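# Press down the rocker switch's marked end

## Task

Push the marked end of the ivory rocker switch down until it stays down on its own, with the switch still lying flat. Finish with the robot not in contact with the switch. Any drink can, parts box or small stack bin must still be upright.

## Robot and tools

Robot: two arms, left_arm and right_arm, each with six joints and a gripper. Joint order for every row and every per-joint list in results: waist, shoulder, elbow, wrist pitch, wrist yaw, wrist roll. Stated ranges (rad): waist -2.618 to 3.054, shoulder 0.000 to 3.142, elbow 0.000 to 3.142, wrist pitch -1.571 to 1.571, wrist yaw -1.571 to 1.571, wrist roll -2.094 to 2.094. A joint's true end may sit up to 0.059 rad either side of these.

Frame: the scene frame has its origin at table-top height, halfway between the nominal arm bases; +z up, +x out across the table, left_arm on the +y side (arm names do not match image sides). end_effector_position is in metres and end_effector_quat_wxyz is the gripper orientation; both can be off by a few centimetres, worse at long reach. A BASES line, if present, gives calibrated base positions. The gripper's fingers point along its +z and open along its y; the reported point lies between the pads, about 1 cm short of the tips.

Row layout (shared by execute_actions and move): one flat list of 14 numbers, all in [-1, 1], covering both arms even when only one moves: left_arm's six joint values then its opening, then right_arm's six joint values then its opening. Joint values are scaled offsets counted from the arm's Joint targets as they stood when the action or move began, not from the previous row: 1.0 equals 1.202 rad for waist, 1.258 shoulder, 1.3 elbow, 2.073 wrist pitch, 2.022 for wrist yaw and wrist roll. So repeating the same offset in a new call moves further. Opening is absolute: +1 fully open, -1 closed. Sending 0 for all of an arm's joints re-commands its current targets; to keep a gripper unchanged resend its present opening (0 is a real command, half open).

execute_actions(actions, cameras): actions is a list of actions; each action is a table of up to 15 rows, one row per 1/30 s step, and a short table repeats its last row to fill 15 steps. An action is refused (both arms) if it would push a joint more than 0.059 rad beyond its range end; if the first action fails this, or any action is malformed, the whole call is refused. An empty list just reports state and images. Results also list joint angles at some control steps. Joints are clipped at their real ends; "joint sent to its limit" reports that, but its absence proves nothing.

move(target, speed, blend, opening_speed, blocking, cameras): target is one 14-number row or a list of up to 15 rows, all offsets from the same starting Joint targets (not chained). All joints move together, so the gripper traces a curve; paths take at least 0.5 s and those over 10 s fall short. speed is the top rad/s of the joint with furthest to go, 0.01 to 2, default 0.5 (one value or one per target). blend (rad) rounds corners in a list; 0 stops at each. opening_speed (0.2 or more, per second on the -1..1 scale) makes finger changes gradual. Finger values of later targets are applied only after everything stops there. No collision avoidance. blocking=false returns after about 0.5 s while the move continues. The extra "move:" line gives the ending: done, off_target (at rest but a joint over 0.035 rad from target), moving, held or fault, plus limits=held if steps were withheld, and each off arm's worst joint and error. Done does not mean no contact.

wait(seconds 0 to 10): lets time pass with commands held; a running move continues. stop(): brakes a running move, needing some distance. zoom_image(camera, region): camera is cam_head_left or cam_head_right; region [x0, y0, x1, y1] in image pixels (896x504, origin top-left), at most 504 by 504. finished_scene(scene): ends the current scene irreversibly; scene is its integer number.

Result lines: Joint positions and Joint velocities per arm (rad, rad/s) then pad gap (m; 0.094 fully open); "within noise" means the arm is still. Joint targets are what your next offsets count from. grip_measured is finger opening on the command scale. Joint torques include arm weight; joints 1 to 3 wrap at ±28 N m. "joint command not followed" means the clearance check altered targets. Tool commands shows current gripper commands.

Motion limits: each step a joint target may lead its measured angle by at most 0.202 (waist), 0.258 (shoulder), 0.3 (elbow), 0.573 (wrist pitch), 0.522 (yaw, roll) rad, and targets placing the gripper over 200 mm from its measured spot are scaled back, so big moves span several actions; finish them in later calls. Tiny turns may not start.

Cameras: cam_head_left and cam_head_right, 896x504, head-mounted, calibration given with some small error.

Avoid: knocking anything off the table, toppling the can, box or bin, fast impacts, hard pressing, arm-to-arm collisions. Press the switch at modest speed with a target only slightly past contact, then lift clear. If an arm is stopped against something it keeps pushing; command its targets back past its measured positions. Holding a stretched arm or pushing at an unreachable pose heats motors: MOTOR HOT at 75 °C, fault fold at 90 °C, collapse at 100 °C.

Each tool is called after ">>>" by a JSON object that holds its "api" and its "payload".

## Session

>>> {"api": "execute_actions", "payload": {"actions": []}}

Scene clock: 0.00 s.
left_arm: end_effector_position=(+0.4286, +0.2967, +0.1025) grip_measured=+1.000 end_effector_quat_wxyz=(+0.594, -0.058, +0.801, +0.043) | right_arm: end_effector_position=(+0.4064, -0.2592, +0.1034) grip_measured=+1.000 end_effector_quat_wxyz=(+0.590, +0.008, +0.807, -0.016)
Joint positions: left_arm=[0.015 1.55 0.343 0.908 -0.141 -0.044 0.094] | right_arm=[-0.012 1.559 0.377 0.875 -0.004 -0.019 0.094]
Joint velocities: within noise
Joint torques (N m): no reading
Heat: left arm: 25 °C; right arm: 29 °C.
Joint targets: left_arm=[0.015 1.542 0.351 0.915 -0.142 -0.045] | right_arm=[-0.012 1.553 0.382 0.874 -0.004 -0.019]
Tool commands: left_gripper/opening=+1.0 right_gripper/opening=+1.0

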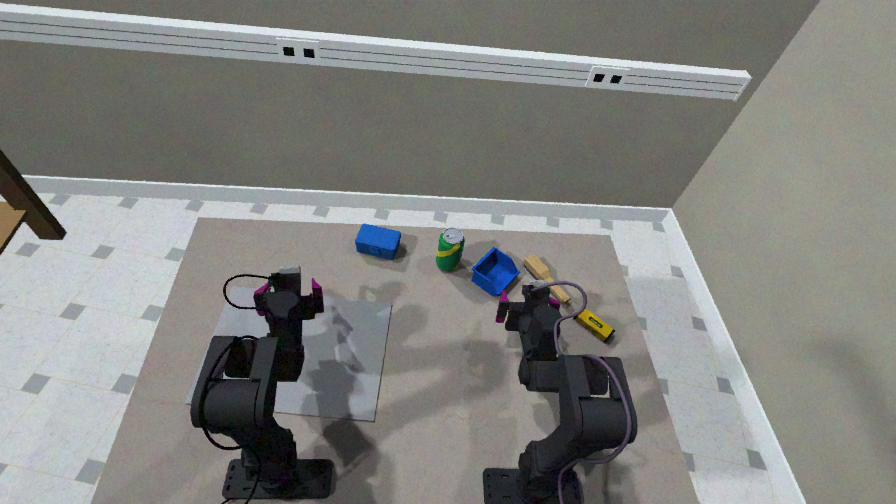

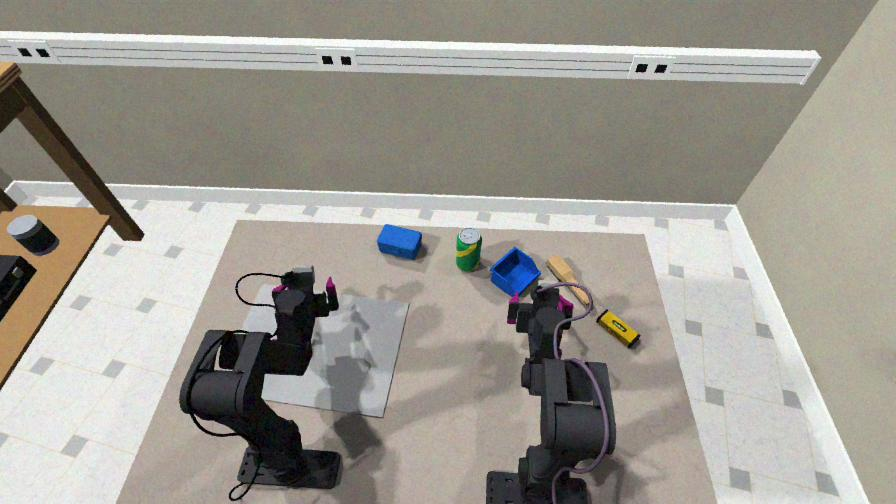

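>>> {"api": "zoom_image", "payload": {"camera": "cam_head_left", "region": [180, 210, 430, 430]}}

>>> {"api": "zoom_image", "payload": {"camera": "cam_head_right", "region": [180, 210, 430, 430]}}

>>> {"api": "zoom_image", "payload": {"camera": "cam_head_left", "region": [420, 210, 670, 430]}}

>>> {"api": "zoom_image", "payload": {"camera": "cam_head_right", "region": [420, 210, 670, 430]}}

Scaled by 2.016 from the camera's 896x504 image, which has a finer 1280x720 frame.

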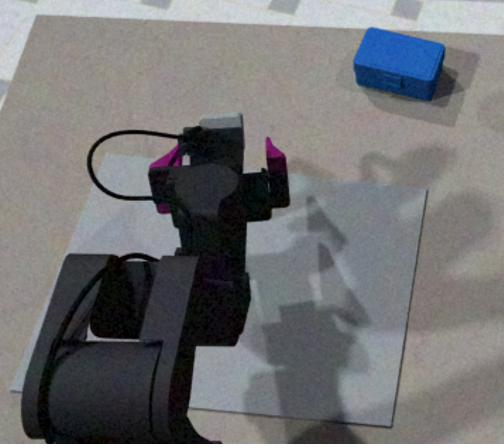

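Scaled by 2.016 from the camera's 896x504 image, which has a finer 1280x720 frame.

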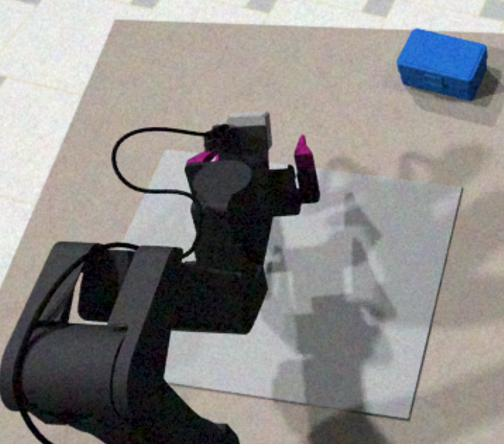

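Scaled by 2.016 from the camera's 896x504 image, which has a finer 1280x720 frame.

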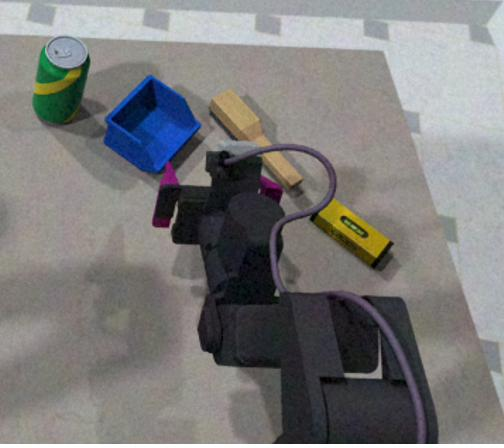

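Scaled by 2.016 from the camera's 896x504 image, which has a finer 1280x720 frame.

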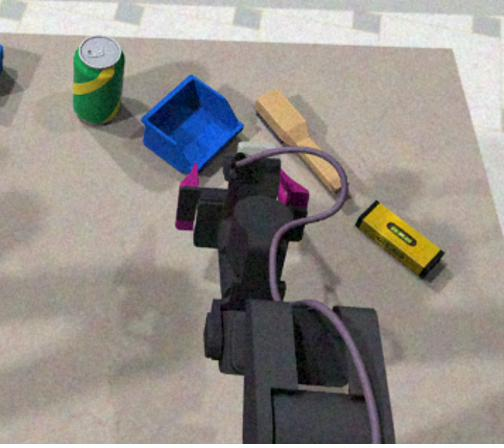

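>>> {"api": "zoom_image", "payload": {"camera": "cam_head_left", "region": [480, 260, 620, 360]}}

>>> {"api": "zoom_image", "payload": {"camera": "cam_head_right", "region": [490, 260, 630, 360]}}

>>> {"api": "zoom_image", "payload": {"camera": "cam_head_left", "region": [230, 240, 370, 340]}}

>>> {"api": "zoom_image", "payload": {"camera": "cam_head_right", "region": [230, 240, 370, 340]}}

Scaled by 3.600 from the camera's 896x504 image, which has a finer 1280x720 frame.

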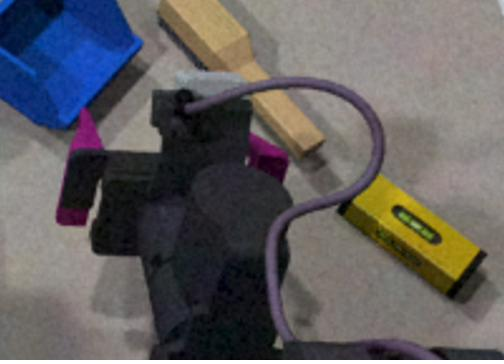

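Scaled by 3.600 from the camera's 896x504 image, which has a finer 1280x720 frame.

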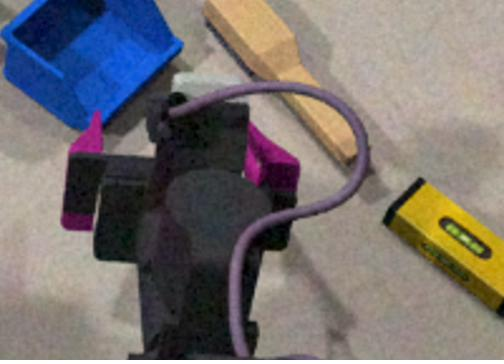

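Scaled by 3.600 from the camera's 896x504 image, which has a finer 1280x720 frame.

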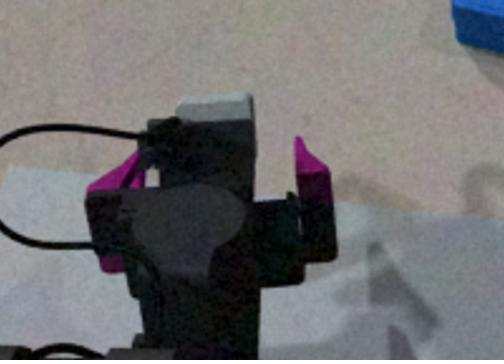

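Scaled by 3.600 from the camera's 896x504 image, which has a finer 1280x720 frame.

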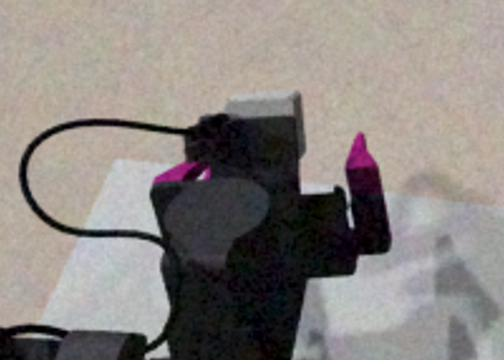

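>>> {"api": "move", "payload": {"target": [0, -0.45, 0, 0, 0, 0, 1, 0, -0.45, 0, 0, 0, 0, 1], "speed": 0.8}}

Scene clock: 20.20 s.
left_arm: end_effector_position=(+0.3789, +0.2969, +0.3068) grip_measured=+1.000 end_effector_quat_wxyz=(+0.796, -0.069, +0.601, +0.024) | right_arm: end_effector_position=(+0.3550, -0.2570, +0.3121) grip_measured=+1.000 end_effector_quat_wxyz=(+0.794, +0.005, +0.607, -0.023)
Joint positions: left_arm=[0.015 0.986 0.343 0.916 -0.141 -0.044 0.094] | right_arm=[-0.012 0.994 0.377 0.883 -0.004 -0.019 0.094]
Joint velocities: within noise
Joint torques (N m): left_arm=[0.09 -2.37 8.61 2 0 -0.04] | right_arm=[-0.01 -1.8 8.02 1.82 -0.01 -0.02]
Heat: left arm: 29 °C; right arm: 32 °C.
Joint targets: left_arm=[0.015 0.976 0.351 0.915 -0.142 -0.045] | right_arm=[-0.012 0.987 0.382 0.874 -0.004 -0.019]
move: done

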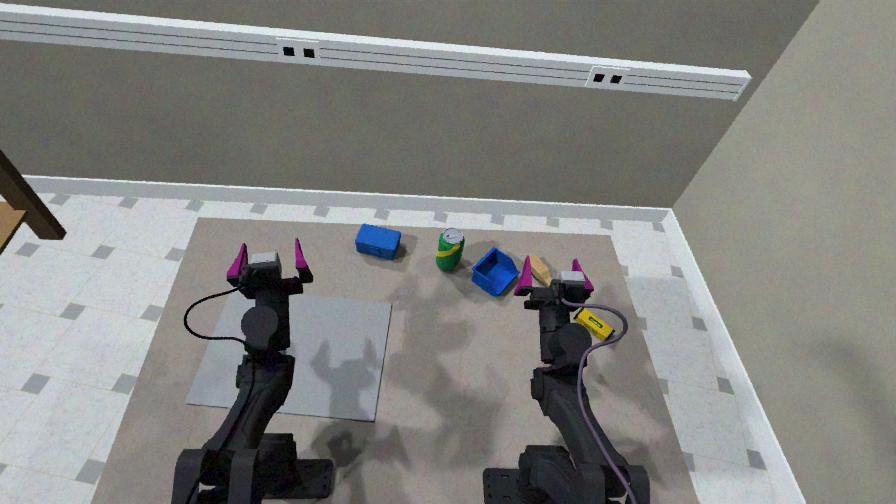

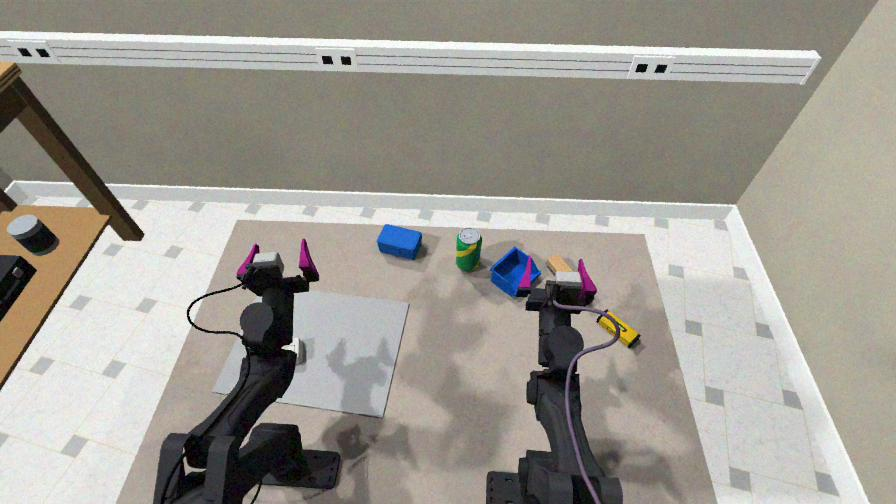

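>>> {"api": "move", "payload": {"target": [0.5, 0, 0, 0, 0, 0, 1, 0, 0, 0, 0, 0, 0, 1], "speed": 0.8}}

>>> {"api": "zoom_image", "payload": {"camera": "cam_head_left", "region": [180, 260, 400, 440]}}

>>> {"api": "zoom_image", "payload": {"camera": "cam_head_right", "region": [200, 260, 420, 440]}}

Scene clock: 23.53 s.
left_arm: end_effector_position=(+0.3057, +0.4856, +0.3068) grip_measured=+1.000 end_effector_quat_wxyz=(+0.754, -0.242, +0.554, +0.256) | right_arm: end_effector_position=(+0.3550, -0.2570, +0.3121) grip_measured=+1.000 end_effector_quat_wxyz=(+0.794, +0.005, +0.607, -0.023)
Joint positions: left_arm=[0.61 0.986 0.343 0.916 -0.142 -0.044 0.094] | right_arm=[-0.012 0.994 0.377 0.883 -0.004 -0.019 0.094]
Joint velocities: within noise
Joint torques (N m): left_arm=[0.44 -2.36 8.65 2.03 0.03 -0.05] | right_arm=[0.01 -1.8 8.03 1.82 -0.01 -0.02]
Heat: left arm: 29 °C; right arm: 32 °C.
Joint targets: left_arm=[0.615 0.976 0.351 0.915 -0.142 -0.045] | right_arm=[-0.012 0.987 0.382 0.874 -0.004 -0.019]
move: done

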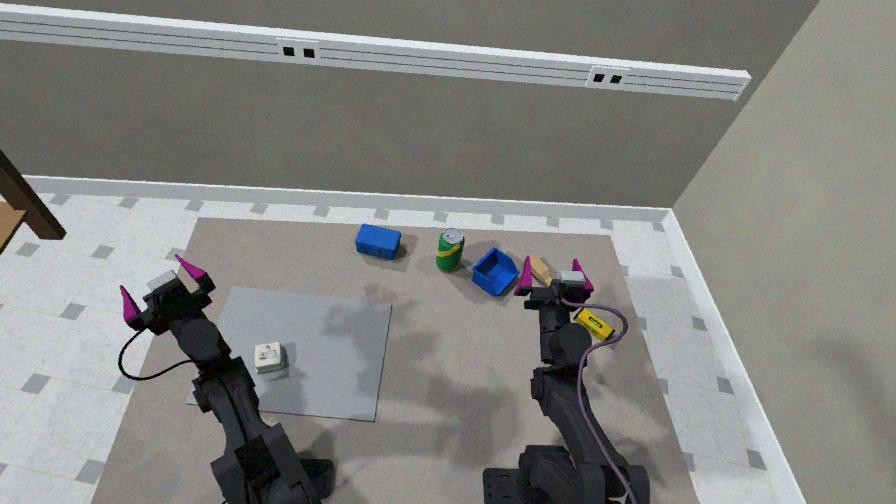

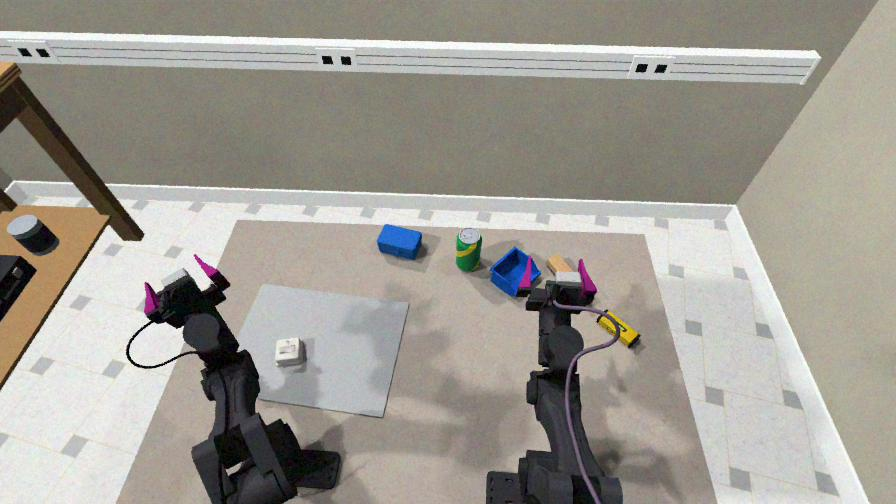

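Scaled by 2.291 from the camera's 896x504 image, which has a finer 1280x720 frame.

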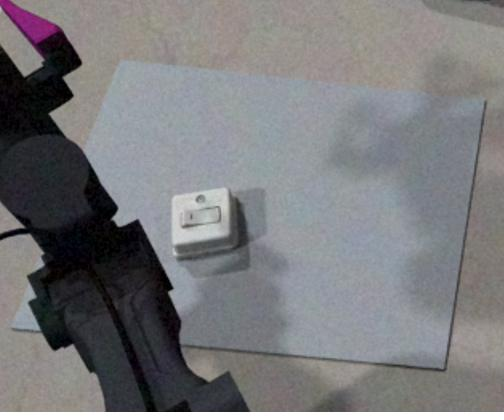

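Scaled by 2.291 from the camera's 896x504 image, which has a finer 1280x720 frame.

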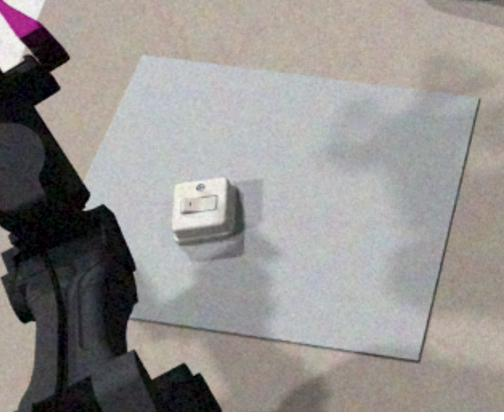

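>>> {"api": "zoom_image", "payload": {"camera": "cam_head_left", "region": [240, 330, 300, 385]}}

>>> {"api": "zoom_image", "payload": {"camera": "cam_head_right", "region": [260, 325, 320, 380]}}

Scaled by 8.400 from the camera's 896x504 image, which has a finer 1280x720 frame.

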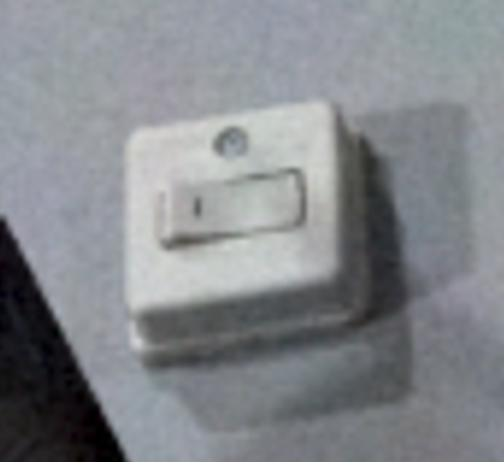

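Scaled by 8.400 from the camera's 896x504 image, which has a finer 1280x720 frame.

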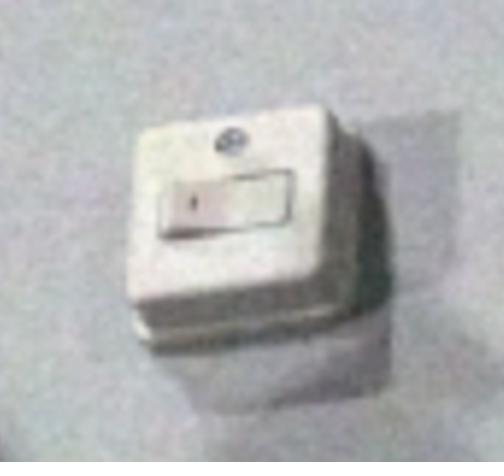

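>>> {"api": "move", "payload": {"target": [0, -0.2194, 0, 0, 0.07023, 0.02226, 1, 0, 0, 0, 0, 0, 0, 1], "speed": 1.0, "cameras": []}}

>>> {"api": "move", "payload": {"target": [0, 0, 0, -0.4414, 0, 0, 1, 0, 0, 0, 0, 0, 0, 1], "speed": 1.0, "cameras": []}}

>>> {"api": "move", "payload": {"target": [0, 0, 0, -0.4414, 0, 0, 1, 0, 0, 0, 0, 0, 0, 1], "speed": 1.0, "cameras": []}}

>>> {"api": "move", "payload": {"target": [0, 0, 0.5, 0, 0, 0, 1, 0, 0, 0, 0, 0, 0, 1], "speed": 1.0, "cameras": []}}

>>> {"api": "move", "payload": {"target": [0, 0.5, 0, 0, 0, 0, 1, 0, 0, 0, 0, 0, 0, 1], "speed": 1.0, "cameras": []}}

Scene clock: 37.57 s.
left_arm: end_effector_position=(+0.2656, +0.4306, +0.3911) grip_measured=+1.000 end_effector_quat_wxyz=(+0.837, -0.148, +0.461, +0.254) | right_arm: end_effector_position=(+0.3550, -0.2570, +0.3121) grip_measured=+1.000 end_effector_quat_wxyz=(+0.794, +0.005, +0.607, -0.023)
Joint positions: left_arm=[0.61 0.704 0.343 0.92 -0.011 -0.01 0.094] | right_arm=[-0.012 0.994 0.377 0.883 -0.004 -0.019 0.094]
Joint velocities: within noise
Joint torques (N m): left_arm=[0.38 -0.05 8.65 1.66 0.13 0.05] | right_arm=[0.01 -1.8 8.03 1.82 -0.02 -0.02]
Heat: left arm: 30 °C; right arm: 32 °C.
Joint targets: left_arm=[0.615 0.700 0.351 0.915 0.000 0.000] | right_arm=[-0.012 0.987 0.382 0.874 -0.004 -0.019]
move: done
No camera images: "cameras" was empty.

Scene clock: 39.33 s.
left_arm: end_effector_position=(+0.2840, +0.4429, +0.1726) grip_measured=+1.000 end_effector_quat_wxyz=(+0.546, -0.246, +0.783, +0.168) | right_arm: end_effector_position=(+0.3550, -0.2570, +0.3121) grip_measured=+1.000 end_effector_quat_wxyz=(+0.794, +0.005, +0.607, -0.023)
Joint positions: left_arm=[0.61 0.704 0.343 0.005 -0.01 -0.01 0.094] | right_arm=[-0.012 0.994 0.377 0.883 -0.004 -0.019 0.094]
Joint velocities: within noise
Joint torques (N m): left_arm=[0.35 -0.44 9.13 2.16 0.14 0.05] | right_arm=[-0.01 -1.8 8.03 1.81 -0.01 -0.03]
Heat: left arm: 30 °C; right arm: 33 °C.
Joint targets: left_arm=[0.615 0.700 0.351 0.000 0.000 0.000] | right_arm=[-0.012 0.987 0.382 0.874 -0.004 -0.019]
move: done
No camera images: "cameras" was empty.

Scene clock: 41.10 s.
left_arm: end_effector_position=(+0.1520, +0.3541, +0.0220) grip_measured=+1.000 end_effector_quat_wxyz=(+0.143, -0.294, +0.944, +0.048) | right_arm: end_effector_position=(+0.3550, -0.2570, +0.3121) grip_measured=+1.000 end_effector_quat_wxyz=(+0.794, +0.005, +0.607, -0.023)
Joint positions: left_arm=[0.61 0.704 0.343 -0.907 -0.01 -0.01 0.094] | right_arm=[-0.012 0.994 0.377 0.883 -0.004 -0.019 0.094]
Joint velocities: within noise
Joint torques (N m): left_arm=[0.43 0.61 8.06 1.06 0.14 0.07] | right_arm=[0.01 -1.8 8.05 1.82 -0.01 -0.02]
Heat: left arm: 30 °C; right arm: 33 °C.
Joint targets: left_arm=[0.615 0.700 0.351 -0.915 0.000 0.000] | right_arm=[-0.012 0.987 0.382 0.874 -0.004 -0.019]
move: done
No camera images: "cameras" was empty.

Scene clock: 42.30 s.
left_arm: end_effector_position=(+0.2309, +0.4071, +0.2695) grip_measured=+1.000 end_effector_quat_wxyz=(+0.434, -0.266, +0.850, +0.135) | right_arm: end_effector_position=(+0.3550, -0.2570, +0.3121) grip_measured=+1.000 end_effector_quat_wxyz=(+0.794, +0.005, +0.607, -0.023)
Joint positions: left_arm=[0.61 0.703 0.987 -0.911 -0.01 -0.01 0.094] | right_arm=[-0.012 0.994 0.377 0.883 -0.004 -0.019 0.094]
Joint velocities: within noise
Joint torques (N m): left_arm=[0.4 0.8 8.54 1.96 0.13 0.08] | right_arm=[-0.01 -1.81 8.03 1.82 -0.02 -0.03]
Heat: left arm: 30 °C; right arm: 33 °C.
Joint targets: left_arm=[0.615 0.700 1.002 -0.915 0.000 0.000] | right_arm=[-0.012 0.987 0.382 0.874 -0.004 -0.019]
move: done
No camera images: "cameras" was empty.

Scene clock: 43.40 s.
left_arm: end_effector_position=(+0.2695, +0.4331, +0.1137) grip_measured=+1.000 end_effector_quat_wxyz=(+0.150, -0.293, +0.943, +0.050) | right_arm: end_effector_position=(+0.3550, -0.2570, +0.3121) grip_measured=+1.000 end_effector_quat_wxyz=(+0.794, +0.005, +0.607, -0.023)
Joint positions: left_arm=[0.61 1.326 0.987 -0.913 -0.01 -0.01 0.094] | right_arm=[-0.012 0.994 0.377 0.883 -0.004 -0.019 0.094]
Joint velocities: within noise
Joint torques (N m): left_arm=[0.43 -3.6 8.81 1.12 0.12 0.08] | right_arm=[-0.01 -1.81 8.03 1.82 -0.01 -0.03]
Heat: left arm: 29 °C; right arm: 33 °C.
Joint targets: left_arm=[0.615 1.329 1.002 -0.915 0.000 0.000] | right_arm=[-0.012 0.987 0.382 0.874 -0.004 -0.019]
move: done
No camera images: "cameras" was empty.

>>> {"api": "move", "payload": {"target": [-0.2454, 0.1725, 0.2215, -0.193, 0, 0, -1, 0, 0, 0, 0, 0, 0, 1], "speed": 0.6, "opening_speed": 2.0}}

>>> {"api": "zoom_image", "payload": {"camera": "cam_head_left", "region": [210, 280, 350, 400]}}

>>> {"api": "zoom_image", "payload": {"camera": "cam_head_right", "region": [230, 280, 370, 400]}}

Scene clock: 67.83 s.
left_arm: end_effector_position=(+0.2827, +0.3523, +0.1267) grip_measured=-0.995 end_effector_quat_wxyz=(-0.002, -0.157, +0.988, +0.003) | right_arm: end_effector_position=(+0.3550, -0.2570, +0.3121) grip_measured=+1.000 end_effector_quat_wxyz=(+0.794, +0.005, +0.607, -0.023)
Joint positions: left_arm=[0.324 1.531 1.262 -1.306 -0.006 -0.009 0] | right_arm=[-0.012 0.994 0.377 0.883 -0.004 -0.019 0.094]
Joint velocities: within noise
Joint torques (N m): left_arm=[-0.38 -4.08 9.35 0.44 0.09 0.07] | right_arm=[0.01 -1.8 8.03 1.82 -0.01 -0.02]
Heat: left arm: 27 °C; right arm: 33 °C.
Joint targets: left_arm=[0.320 1.546 1.290 -1.315 0.000 0.000] | right_arm=[-0.012 0.987 0.382 0.874 -0.004 -0.019]
move: done

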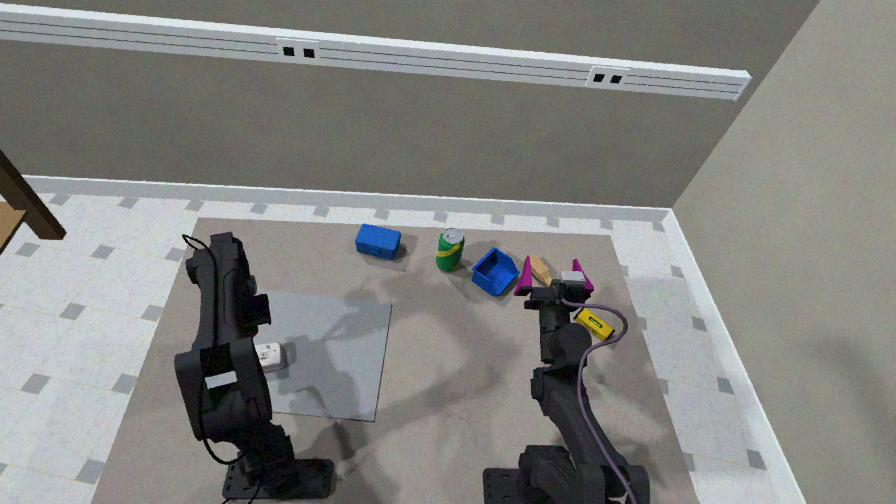

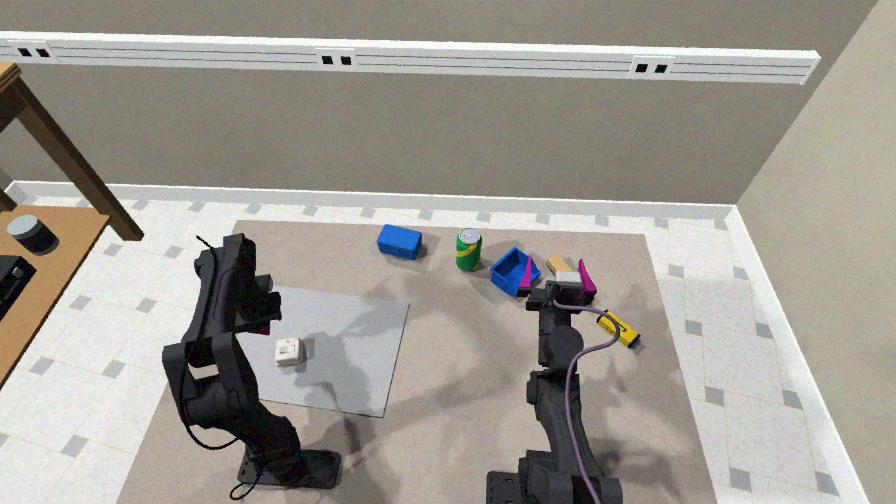

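Scaled by 3.600 from the camera's 896x504 image, which has a finer 1280x720 frame.

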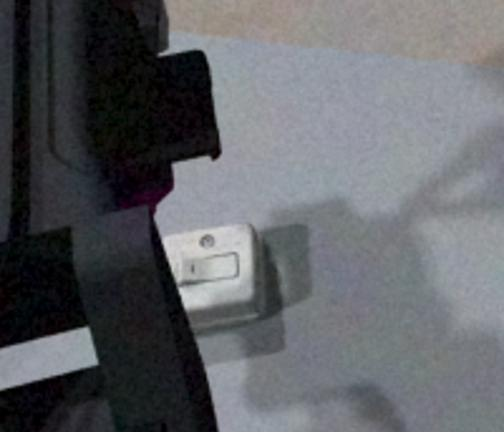

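Scaled by 3.600 from the camera's 896x504 image, which has a finer 1280x720 frame.

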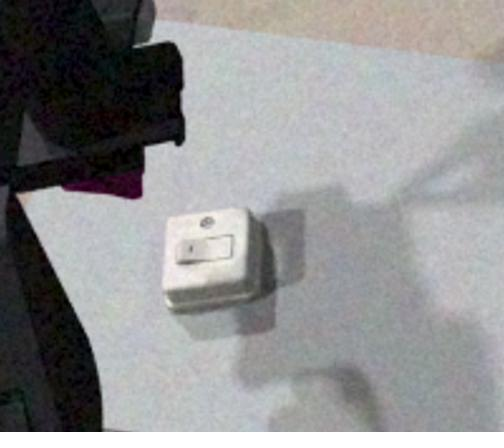

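>>> {"api": "zoom_image", "payload": {"camera": "cam_head_right", "region": [235, 305, 285, 345]}}

>>> {"api": "zoom_image", "payload": {"camera": "cam_head_left", "region": [225, 305, 275, 345]}}

Scaled by 10.080 from the camera's 896x504 image, which has a finer 1280x720 frame.

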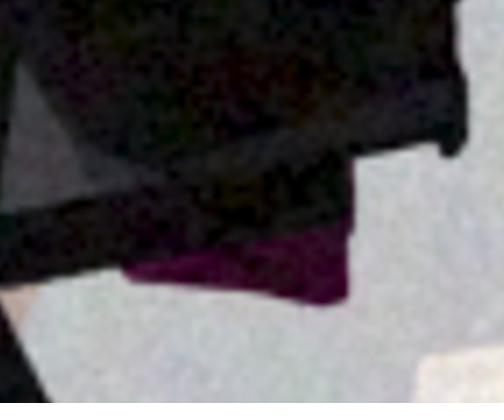

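Scaled by 10.080 from the camera's 896x504 image, which has a finer 1280x720 frame.

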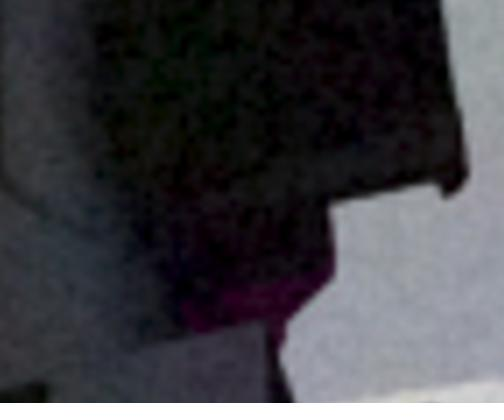

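>>> {"api": "move", "payload": {"target": [0.2413, -0.4452, -0.7285, 0.972, 0, 0.777, 0, 0, 0, 0, 0, 0, 0, 1], "speed": 1.0, "opening_speed": 2.0}}

>>> {"api": "zoom_image", "payload": {"camera": "cam_head_left", "region": [100, 230, 220, 350]}}

>>> {"api": "zoom_image", "payload": {"camera": "cam_head_right", "region": [120, 230, 240, 350]}}

Scene clock: 96.23 s.
left_arm: end_effector_position=(+0.3320, +0.4717, +0.2461) grip_measured=-0.001 end_effector_quat_wxyz=(+0.337, +0.327, +0.617, +0.632) | right_arm: end_effector_position=(+0.3550, -0.2570, +0.3121) grip_measured=+1.000 end_effector_quat_wxyz=(+0.794, +0.005, +0.607, -0.023)
Joint positions: left_arm=[0.604 1.007 0.351 0.681 -0.006 1.568 0.047] | right_arm=[-0.012 0.994 0.377 0.883 -0.004 -0.019 0.094]
Joint velocities: within noise
Joint torques (N m): left_arm=[0.59 -3.41 7.28 2.37 0.1 0] | right_arm=[-0.01 -1.8 8.05 1.81 -0.01 -0.02]
Heat: left arm: 27 °C; right arm: 34 °C.
Joint targets: left_arm=[0.610 0.986 0.343 0.700 0.000 1.571] | right_arm=[-0.012 0.987 0.382 0.874 -0.004 -0.019]
move: done

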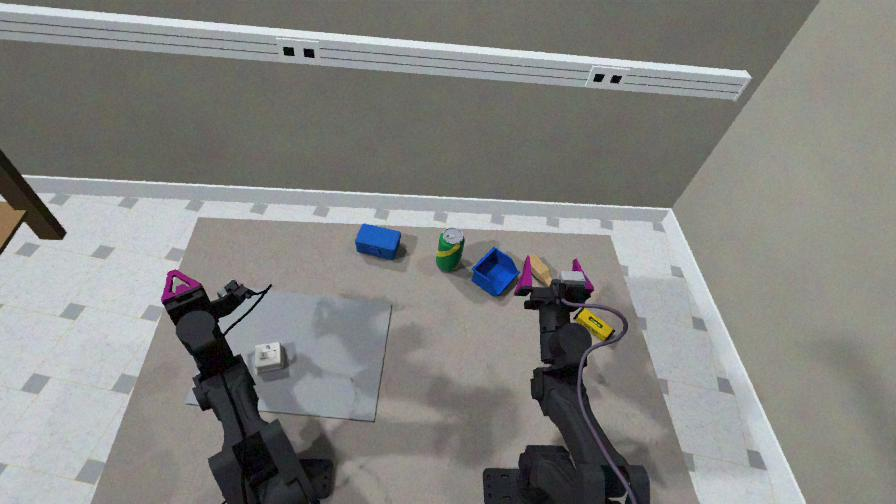

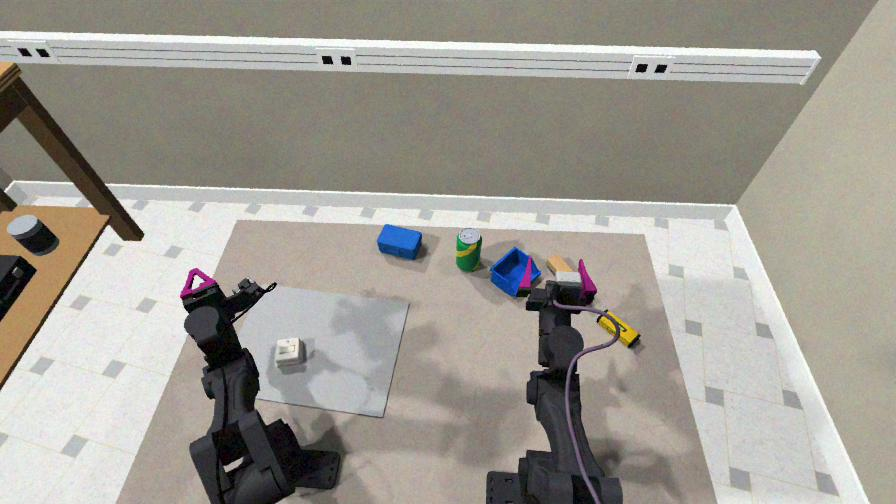

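Scaled by 4.200 from the camera's 896x504 image, which has a finer 1280x720 frame.

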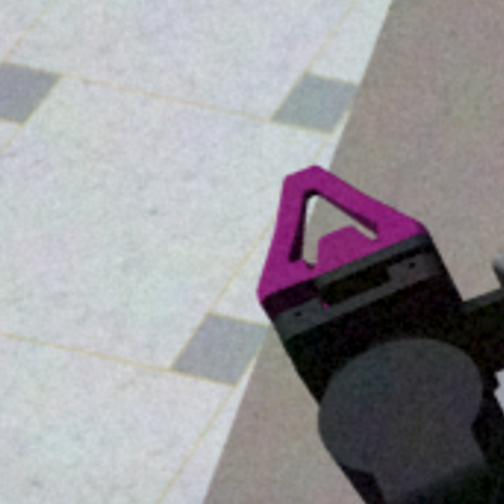

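Scaled by 4.200 from the camera's 896x504 image, which has a finer 1280x720 frame.

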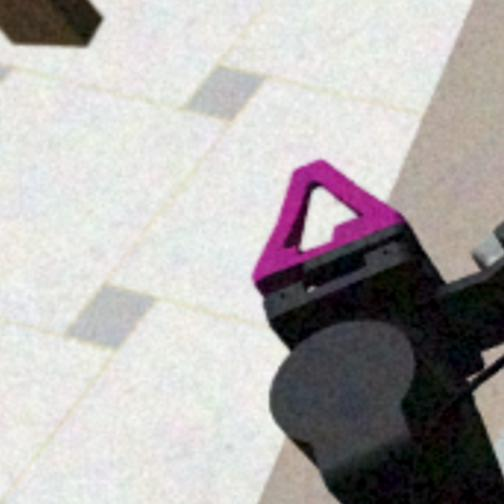

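>>> {"api": "move", "payload": {"target": [[-0.2413, 0.4452, 0.7285, -0.972, 0, -0.777, -1, 0, 0, 0, 0, 0, 0, 1], [-0.2413, 0.4638, 0.5614, -0.8558, 0, -0.777, -1, 0, 0, 0, 0, 0, 0, 1]], "speed": 0.8, "blend": 0.05, "opening_speed": 2.0}}

>>> {"api": "zoom_image", "payload": {"camera": "cam_head_right", "region": [250, 310, 320, 370]}}

>>> {"api": "zoom_image", "payload": {"camera": "cam_head_left", "region": [230, 310, 300, 370]}}

Scene clock: 110.80 s.
left_arm: end_effector_position=(+0.2820, +0.3529, +0.0721) grip_measured=-0.995 end_effector_quat_wxyz=(-0.004, -0.149, +0.989, +0.002) | right_arm: end_effector_position=(+0.3550, -0.2570, +0.3121) grip_measured=+1.000 end_effector_quat_wxyz=(+0.794, +0.005, +0.607, -0.023)
Joint positions: left_arm=[0.327 1.562 1.073 -1.089 -0.006 0.01 0] | right_arm=[-0.012 0.994 0.377 0.883 -0.004 -0.019 0.094]
Joint velocities: within noise
Joint torques (N m): left_arm=[-0.55 -4.85 6.58 0.67 0.09 -0.11] | right_arm=[-0.01 -1.8 8.03 1.82 -0.01 -0.03]
Heat: left arm: 29 °C; right arm: 34 °C.
Joint targets: left_arm=[0.320 1.569 1.072 -1.074 0.000 0.000] | right_arm=[-0.012 0.987 0.382 0.874 -0.004 -0.019]
move: done

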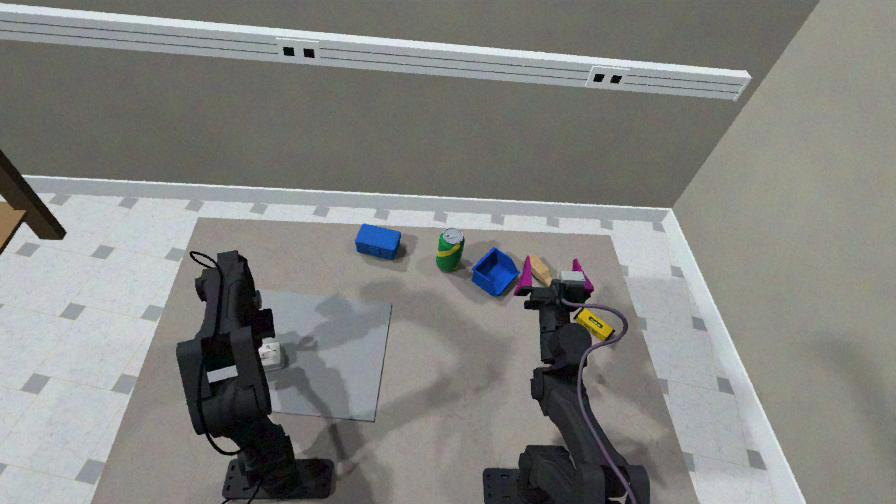

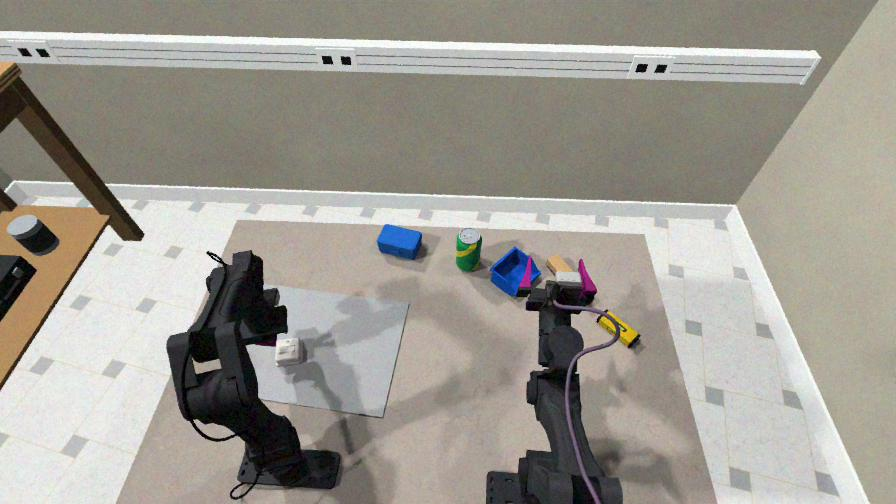

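Scaled by 7.200 from the camera's 896x504 image, which has a finer 1280x720 frame.

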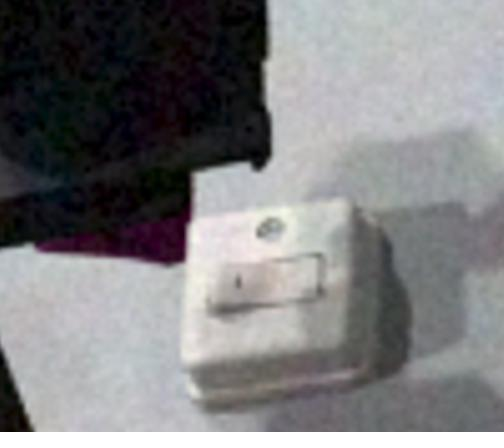

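Scaled by 7.200 from the camera's 896x504 image, which has a finer 1280x720 frame.

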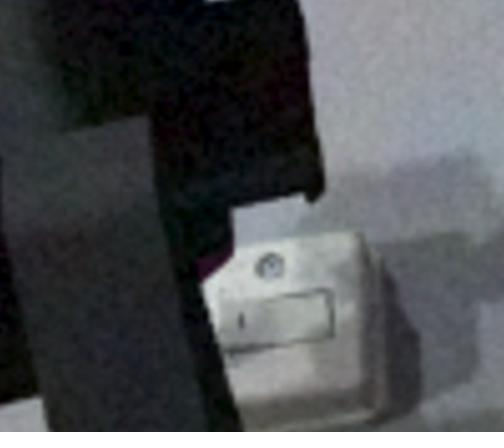

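>>> {"api": "move", "payload": {"target": [-0.0216, 0.0151, -0.0392, 0.0357, 0, 0, -1, 0, 0, 0, 0, 0, 0, 1], "speed": 0.15}}

>>> {"api": "zoom_image", "payload": {"camera": "cam_head_right", "region": [250, 310, 320, 370]}}

>>> {"api": "zoom_image", "payload": {"camera": "cam_head_left", "region": [230, 310, 300, 370]}}

Scene clock: 120.93 s.
left_arm: end_effector_position=(+0.2871, +0.3474, +0.0581) grip_measured=-0.995 end_effector_quat_wxyz=(+0.004, -0.136, +0.991, +0.004) | right_arm: end_effector_position=(+0.3550, -0.2570, +0.3121) grip_measured=+1.000 end_effector_quat_wxyz=(+0.794, +0.005, +0.607, -0.023)
Joint positions: left_arm=[0.301 1.574 1.027 -1.015 -0.006 0.01 0] | right_arm=[-0.012 0.994 0.377 0.883 -0.004 -0.019 0.094]
Joint velocities: within noise
Joint torques (N m): left_arm=[-0.53 -4.34 5.96 0.7 0.09 -0.11] | right_arm=[-0.01 -1.8 8.02 1.82 -0.02 -0.02]
Heat: left arm: 27 °C; right arm: 34 °C.
Joint targets: left_arm=[0.295 1.588 1.021 -1.000 0.000 0.000] | right_arm=[-0.012 0.987 0.382 0.874 -0.004 -0.019]
move: done

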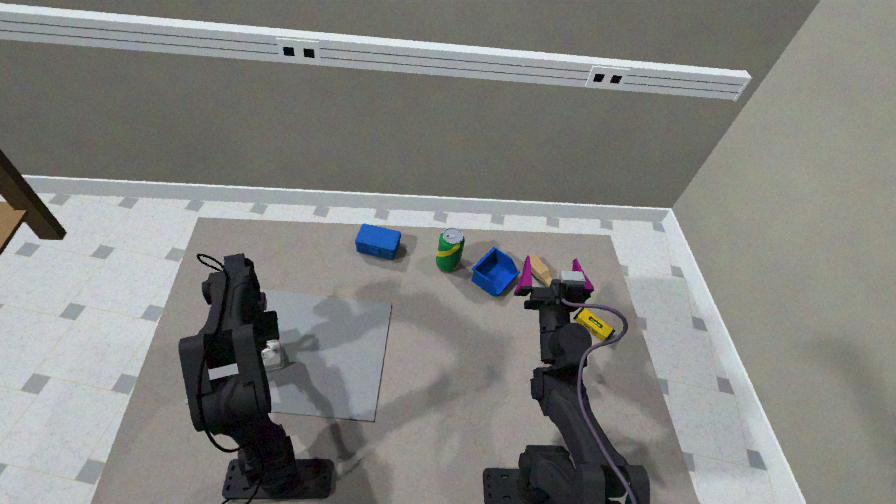

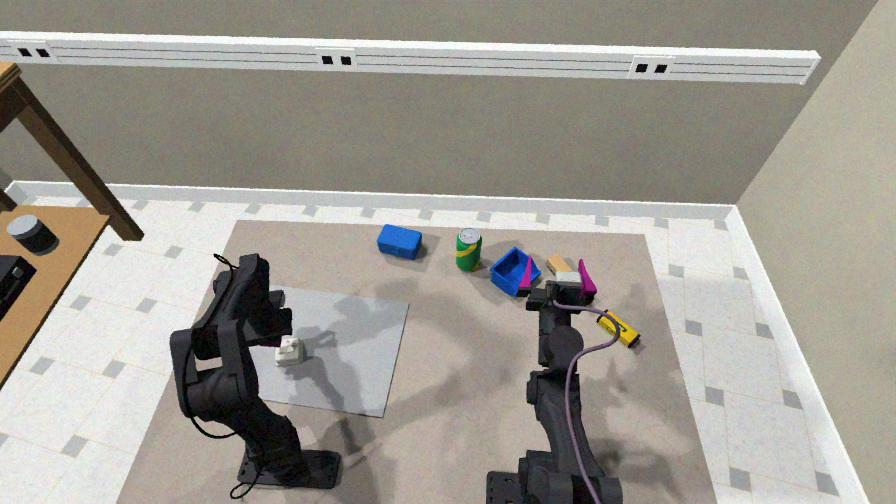

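Scaled by 7.200 from the camera's 896x504 image, which has a finer 1280x720 frame.

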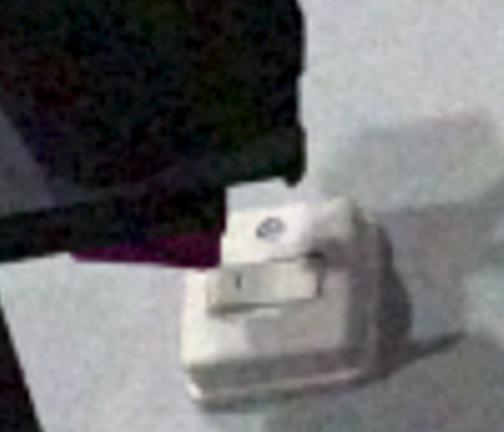

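Scaled by 7.200 from the camera's 896x504 image, which has a finer 1280x720 frame.

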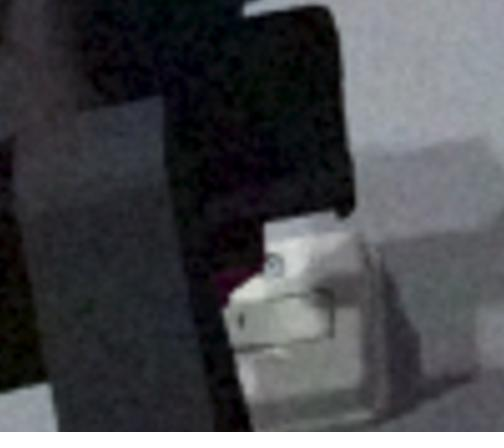

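>>> {"api": "move", "payload": {"target": [0, 0.0109, -0.0217, 0.0202, 0, 0, -1, 0, 0, 0, 0, 0, 0, 1], "speed": 0.1}}

>>> {"api": "zoom_image", "payload": {"camera": "cam_head_right", "region": [250, 310, 320, 370]}}

>>> {"api": "zoom_image", "payload": {"camera": "cam_head_left", "region": [230, 310, 300, 370]}}

Scene clock: 125.20 s.
left_arm: end_effector_position=(+0.2876, +0.3475, +0.0484) grip_measured=-0.995 end_effector_quat_wxyz=(+0.005, -0.136, +0.991, +0.004) | right_arm: end_effector_position=(+0.3550, -0.2570, +0.3121) grip_measured=+1.000 end_effector_quat_wxyz=(+0.794, +0.005, +0.607, -0.023)
Joint positions: left_arm=[0.301 1.587 1 -0.973 -0.006 0.01 0] | right_arm=[-0.012 0.994 0.377 0.883 -0.004 -0.019 0.094]
Joint velocities: within noise
Joint torques (N m): left_arm=[-0.46 -4.34 5.82 0.72 0.08 -0.16] | right_arm=[-0.01 -1.8 8.05 1.81 -0.01 -0.03]
Heat: left arm: 27 °C; right arm: 34 °C.
Joint targets: left_arm=[0.295 1.602 0.993 -0.958 0.000 0.000] | right_arm=[-0.012 0.987 0.382 0.874 -0.004 -0.019]
move: done

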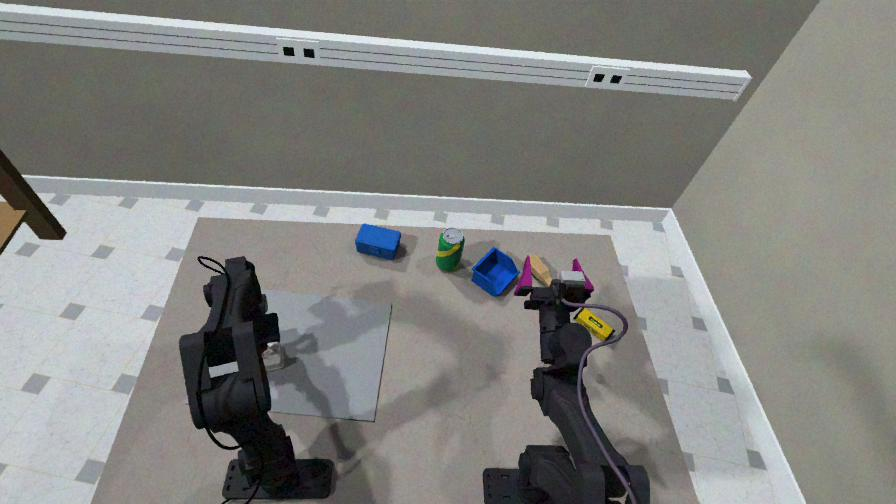

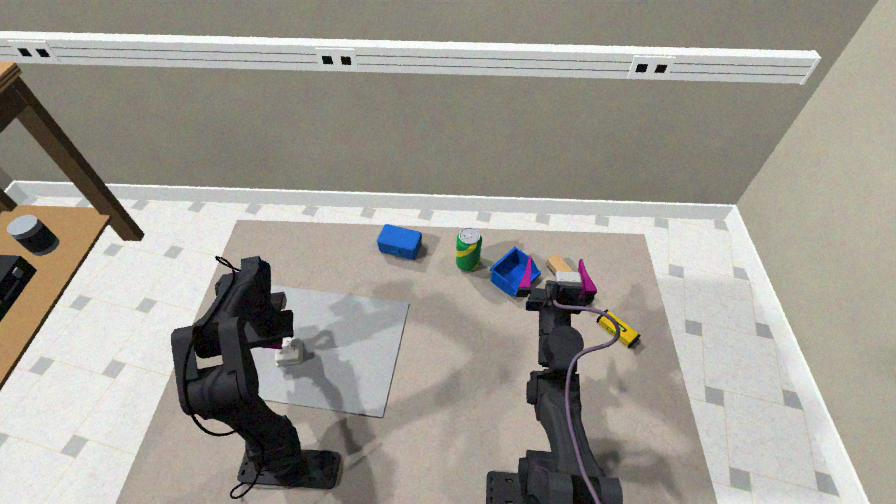

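Scaled by 7.200 from the camera's 896x504 image, which has a finer 1280x720 frame.

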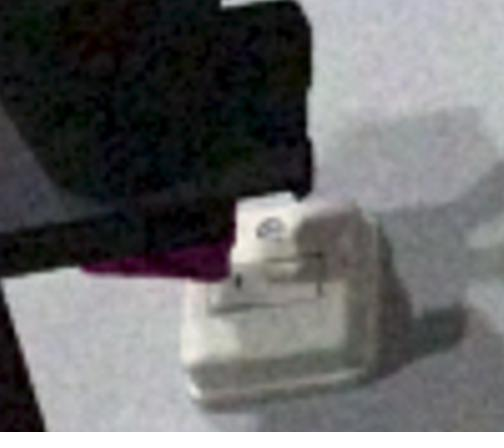

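Scaled by 7.200 from the camera's 896x504 image, which has a finer 1280x720 frame.

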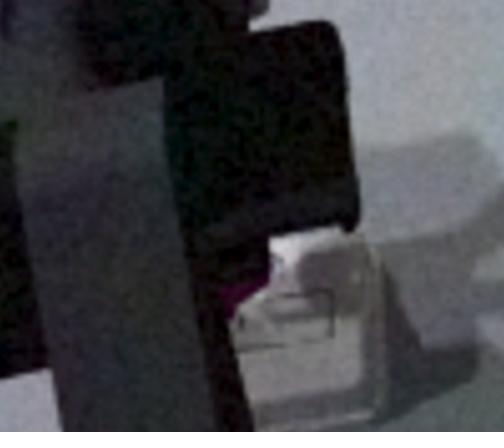

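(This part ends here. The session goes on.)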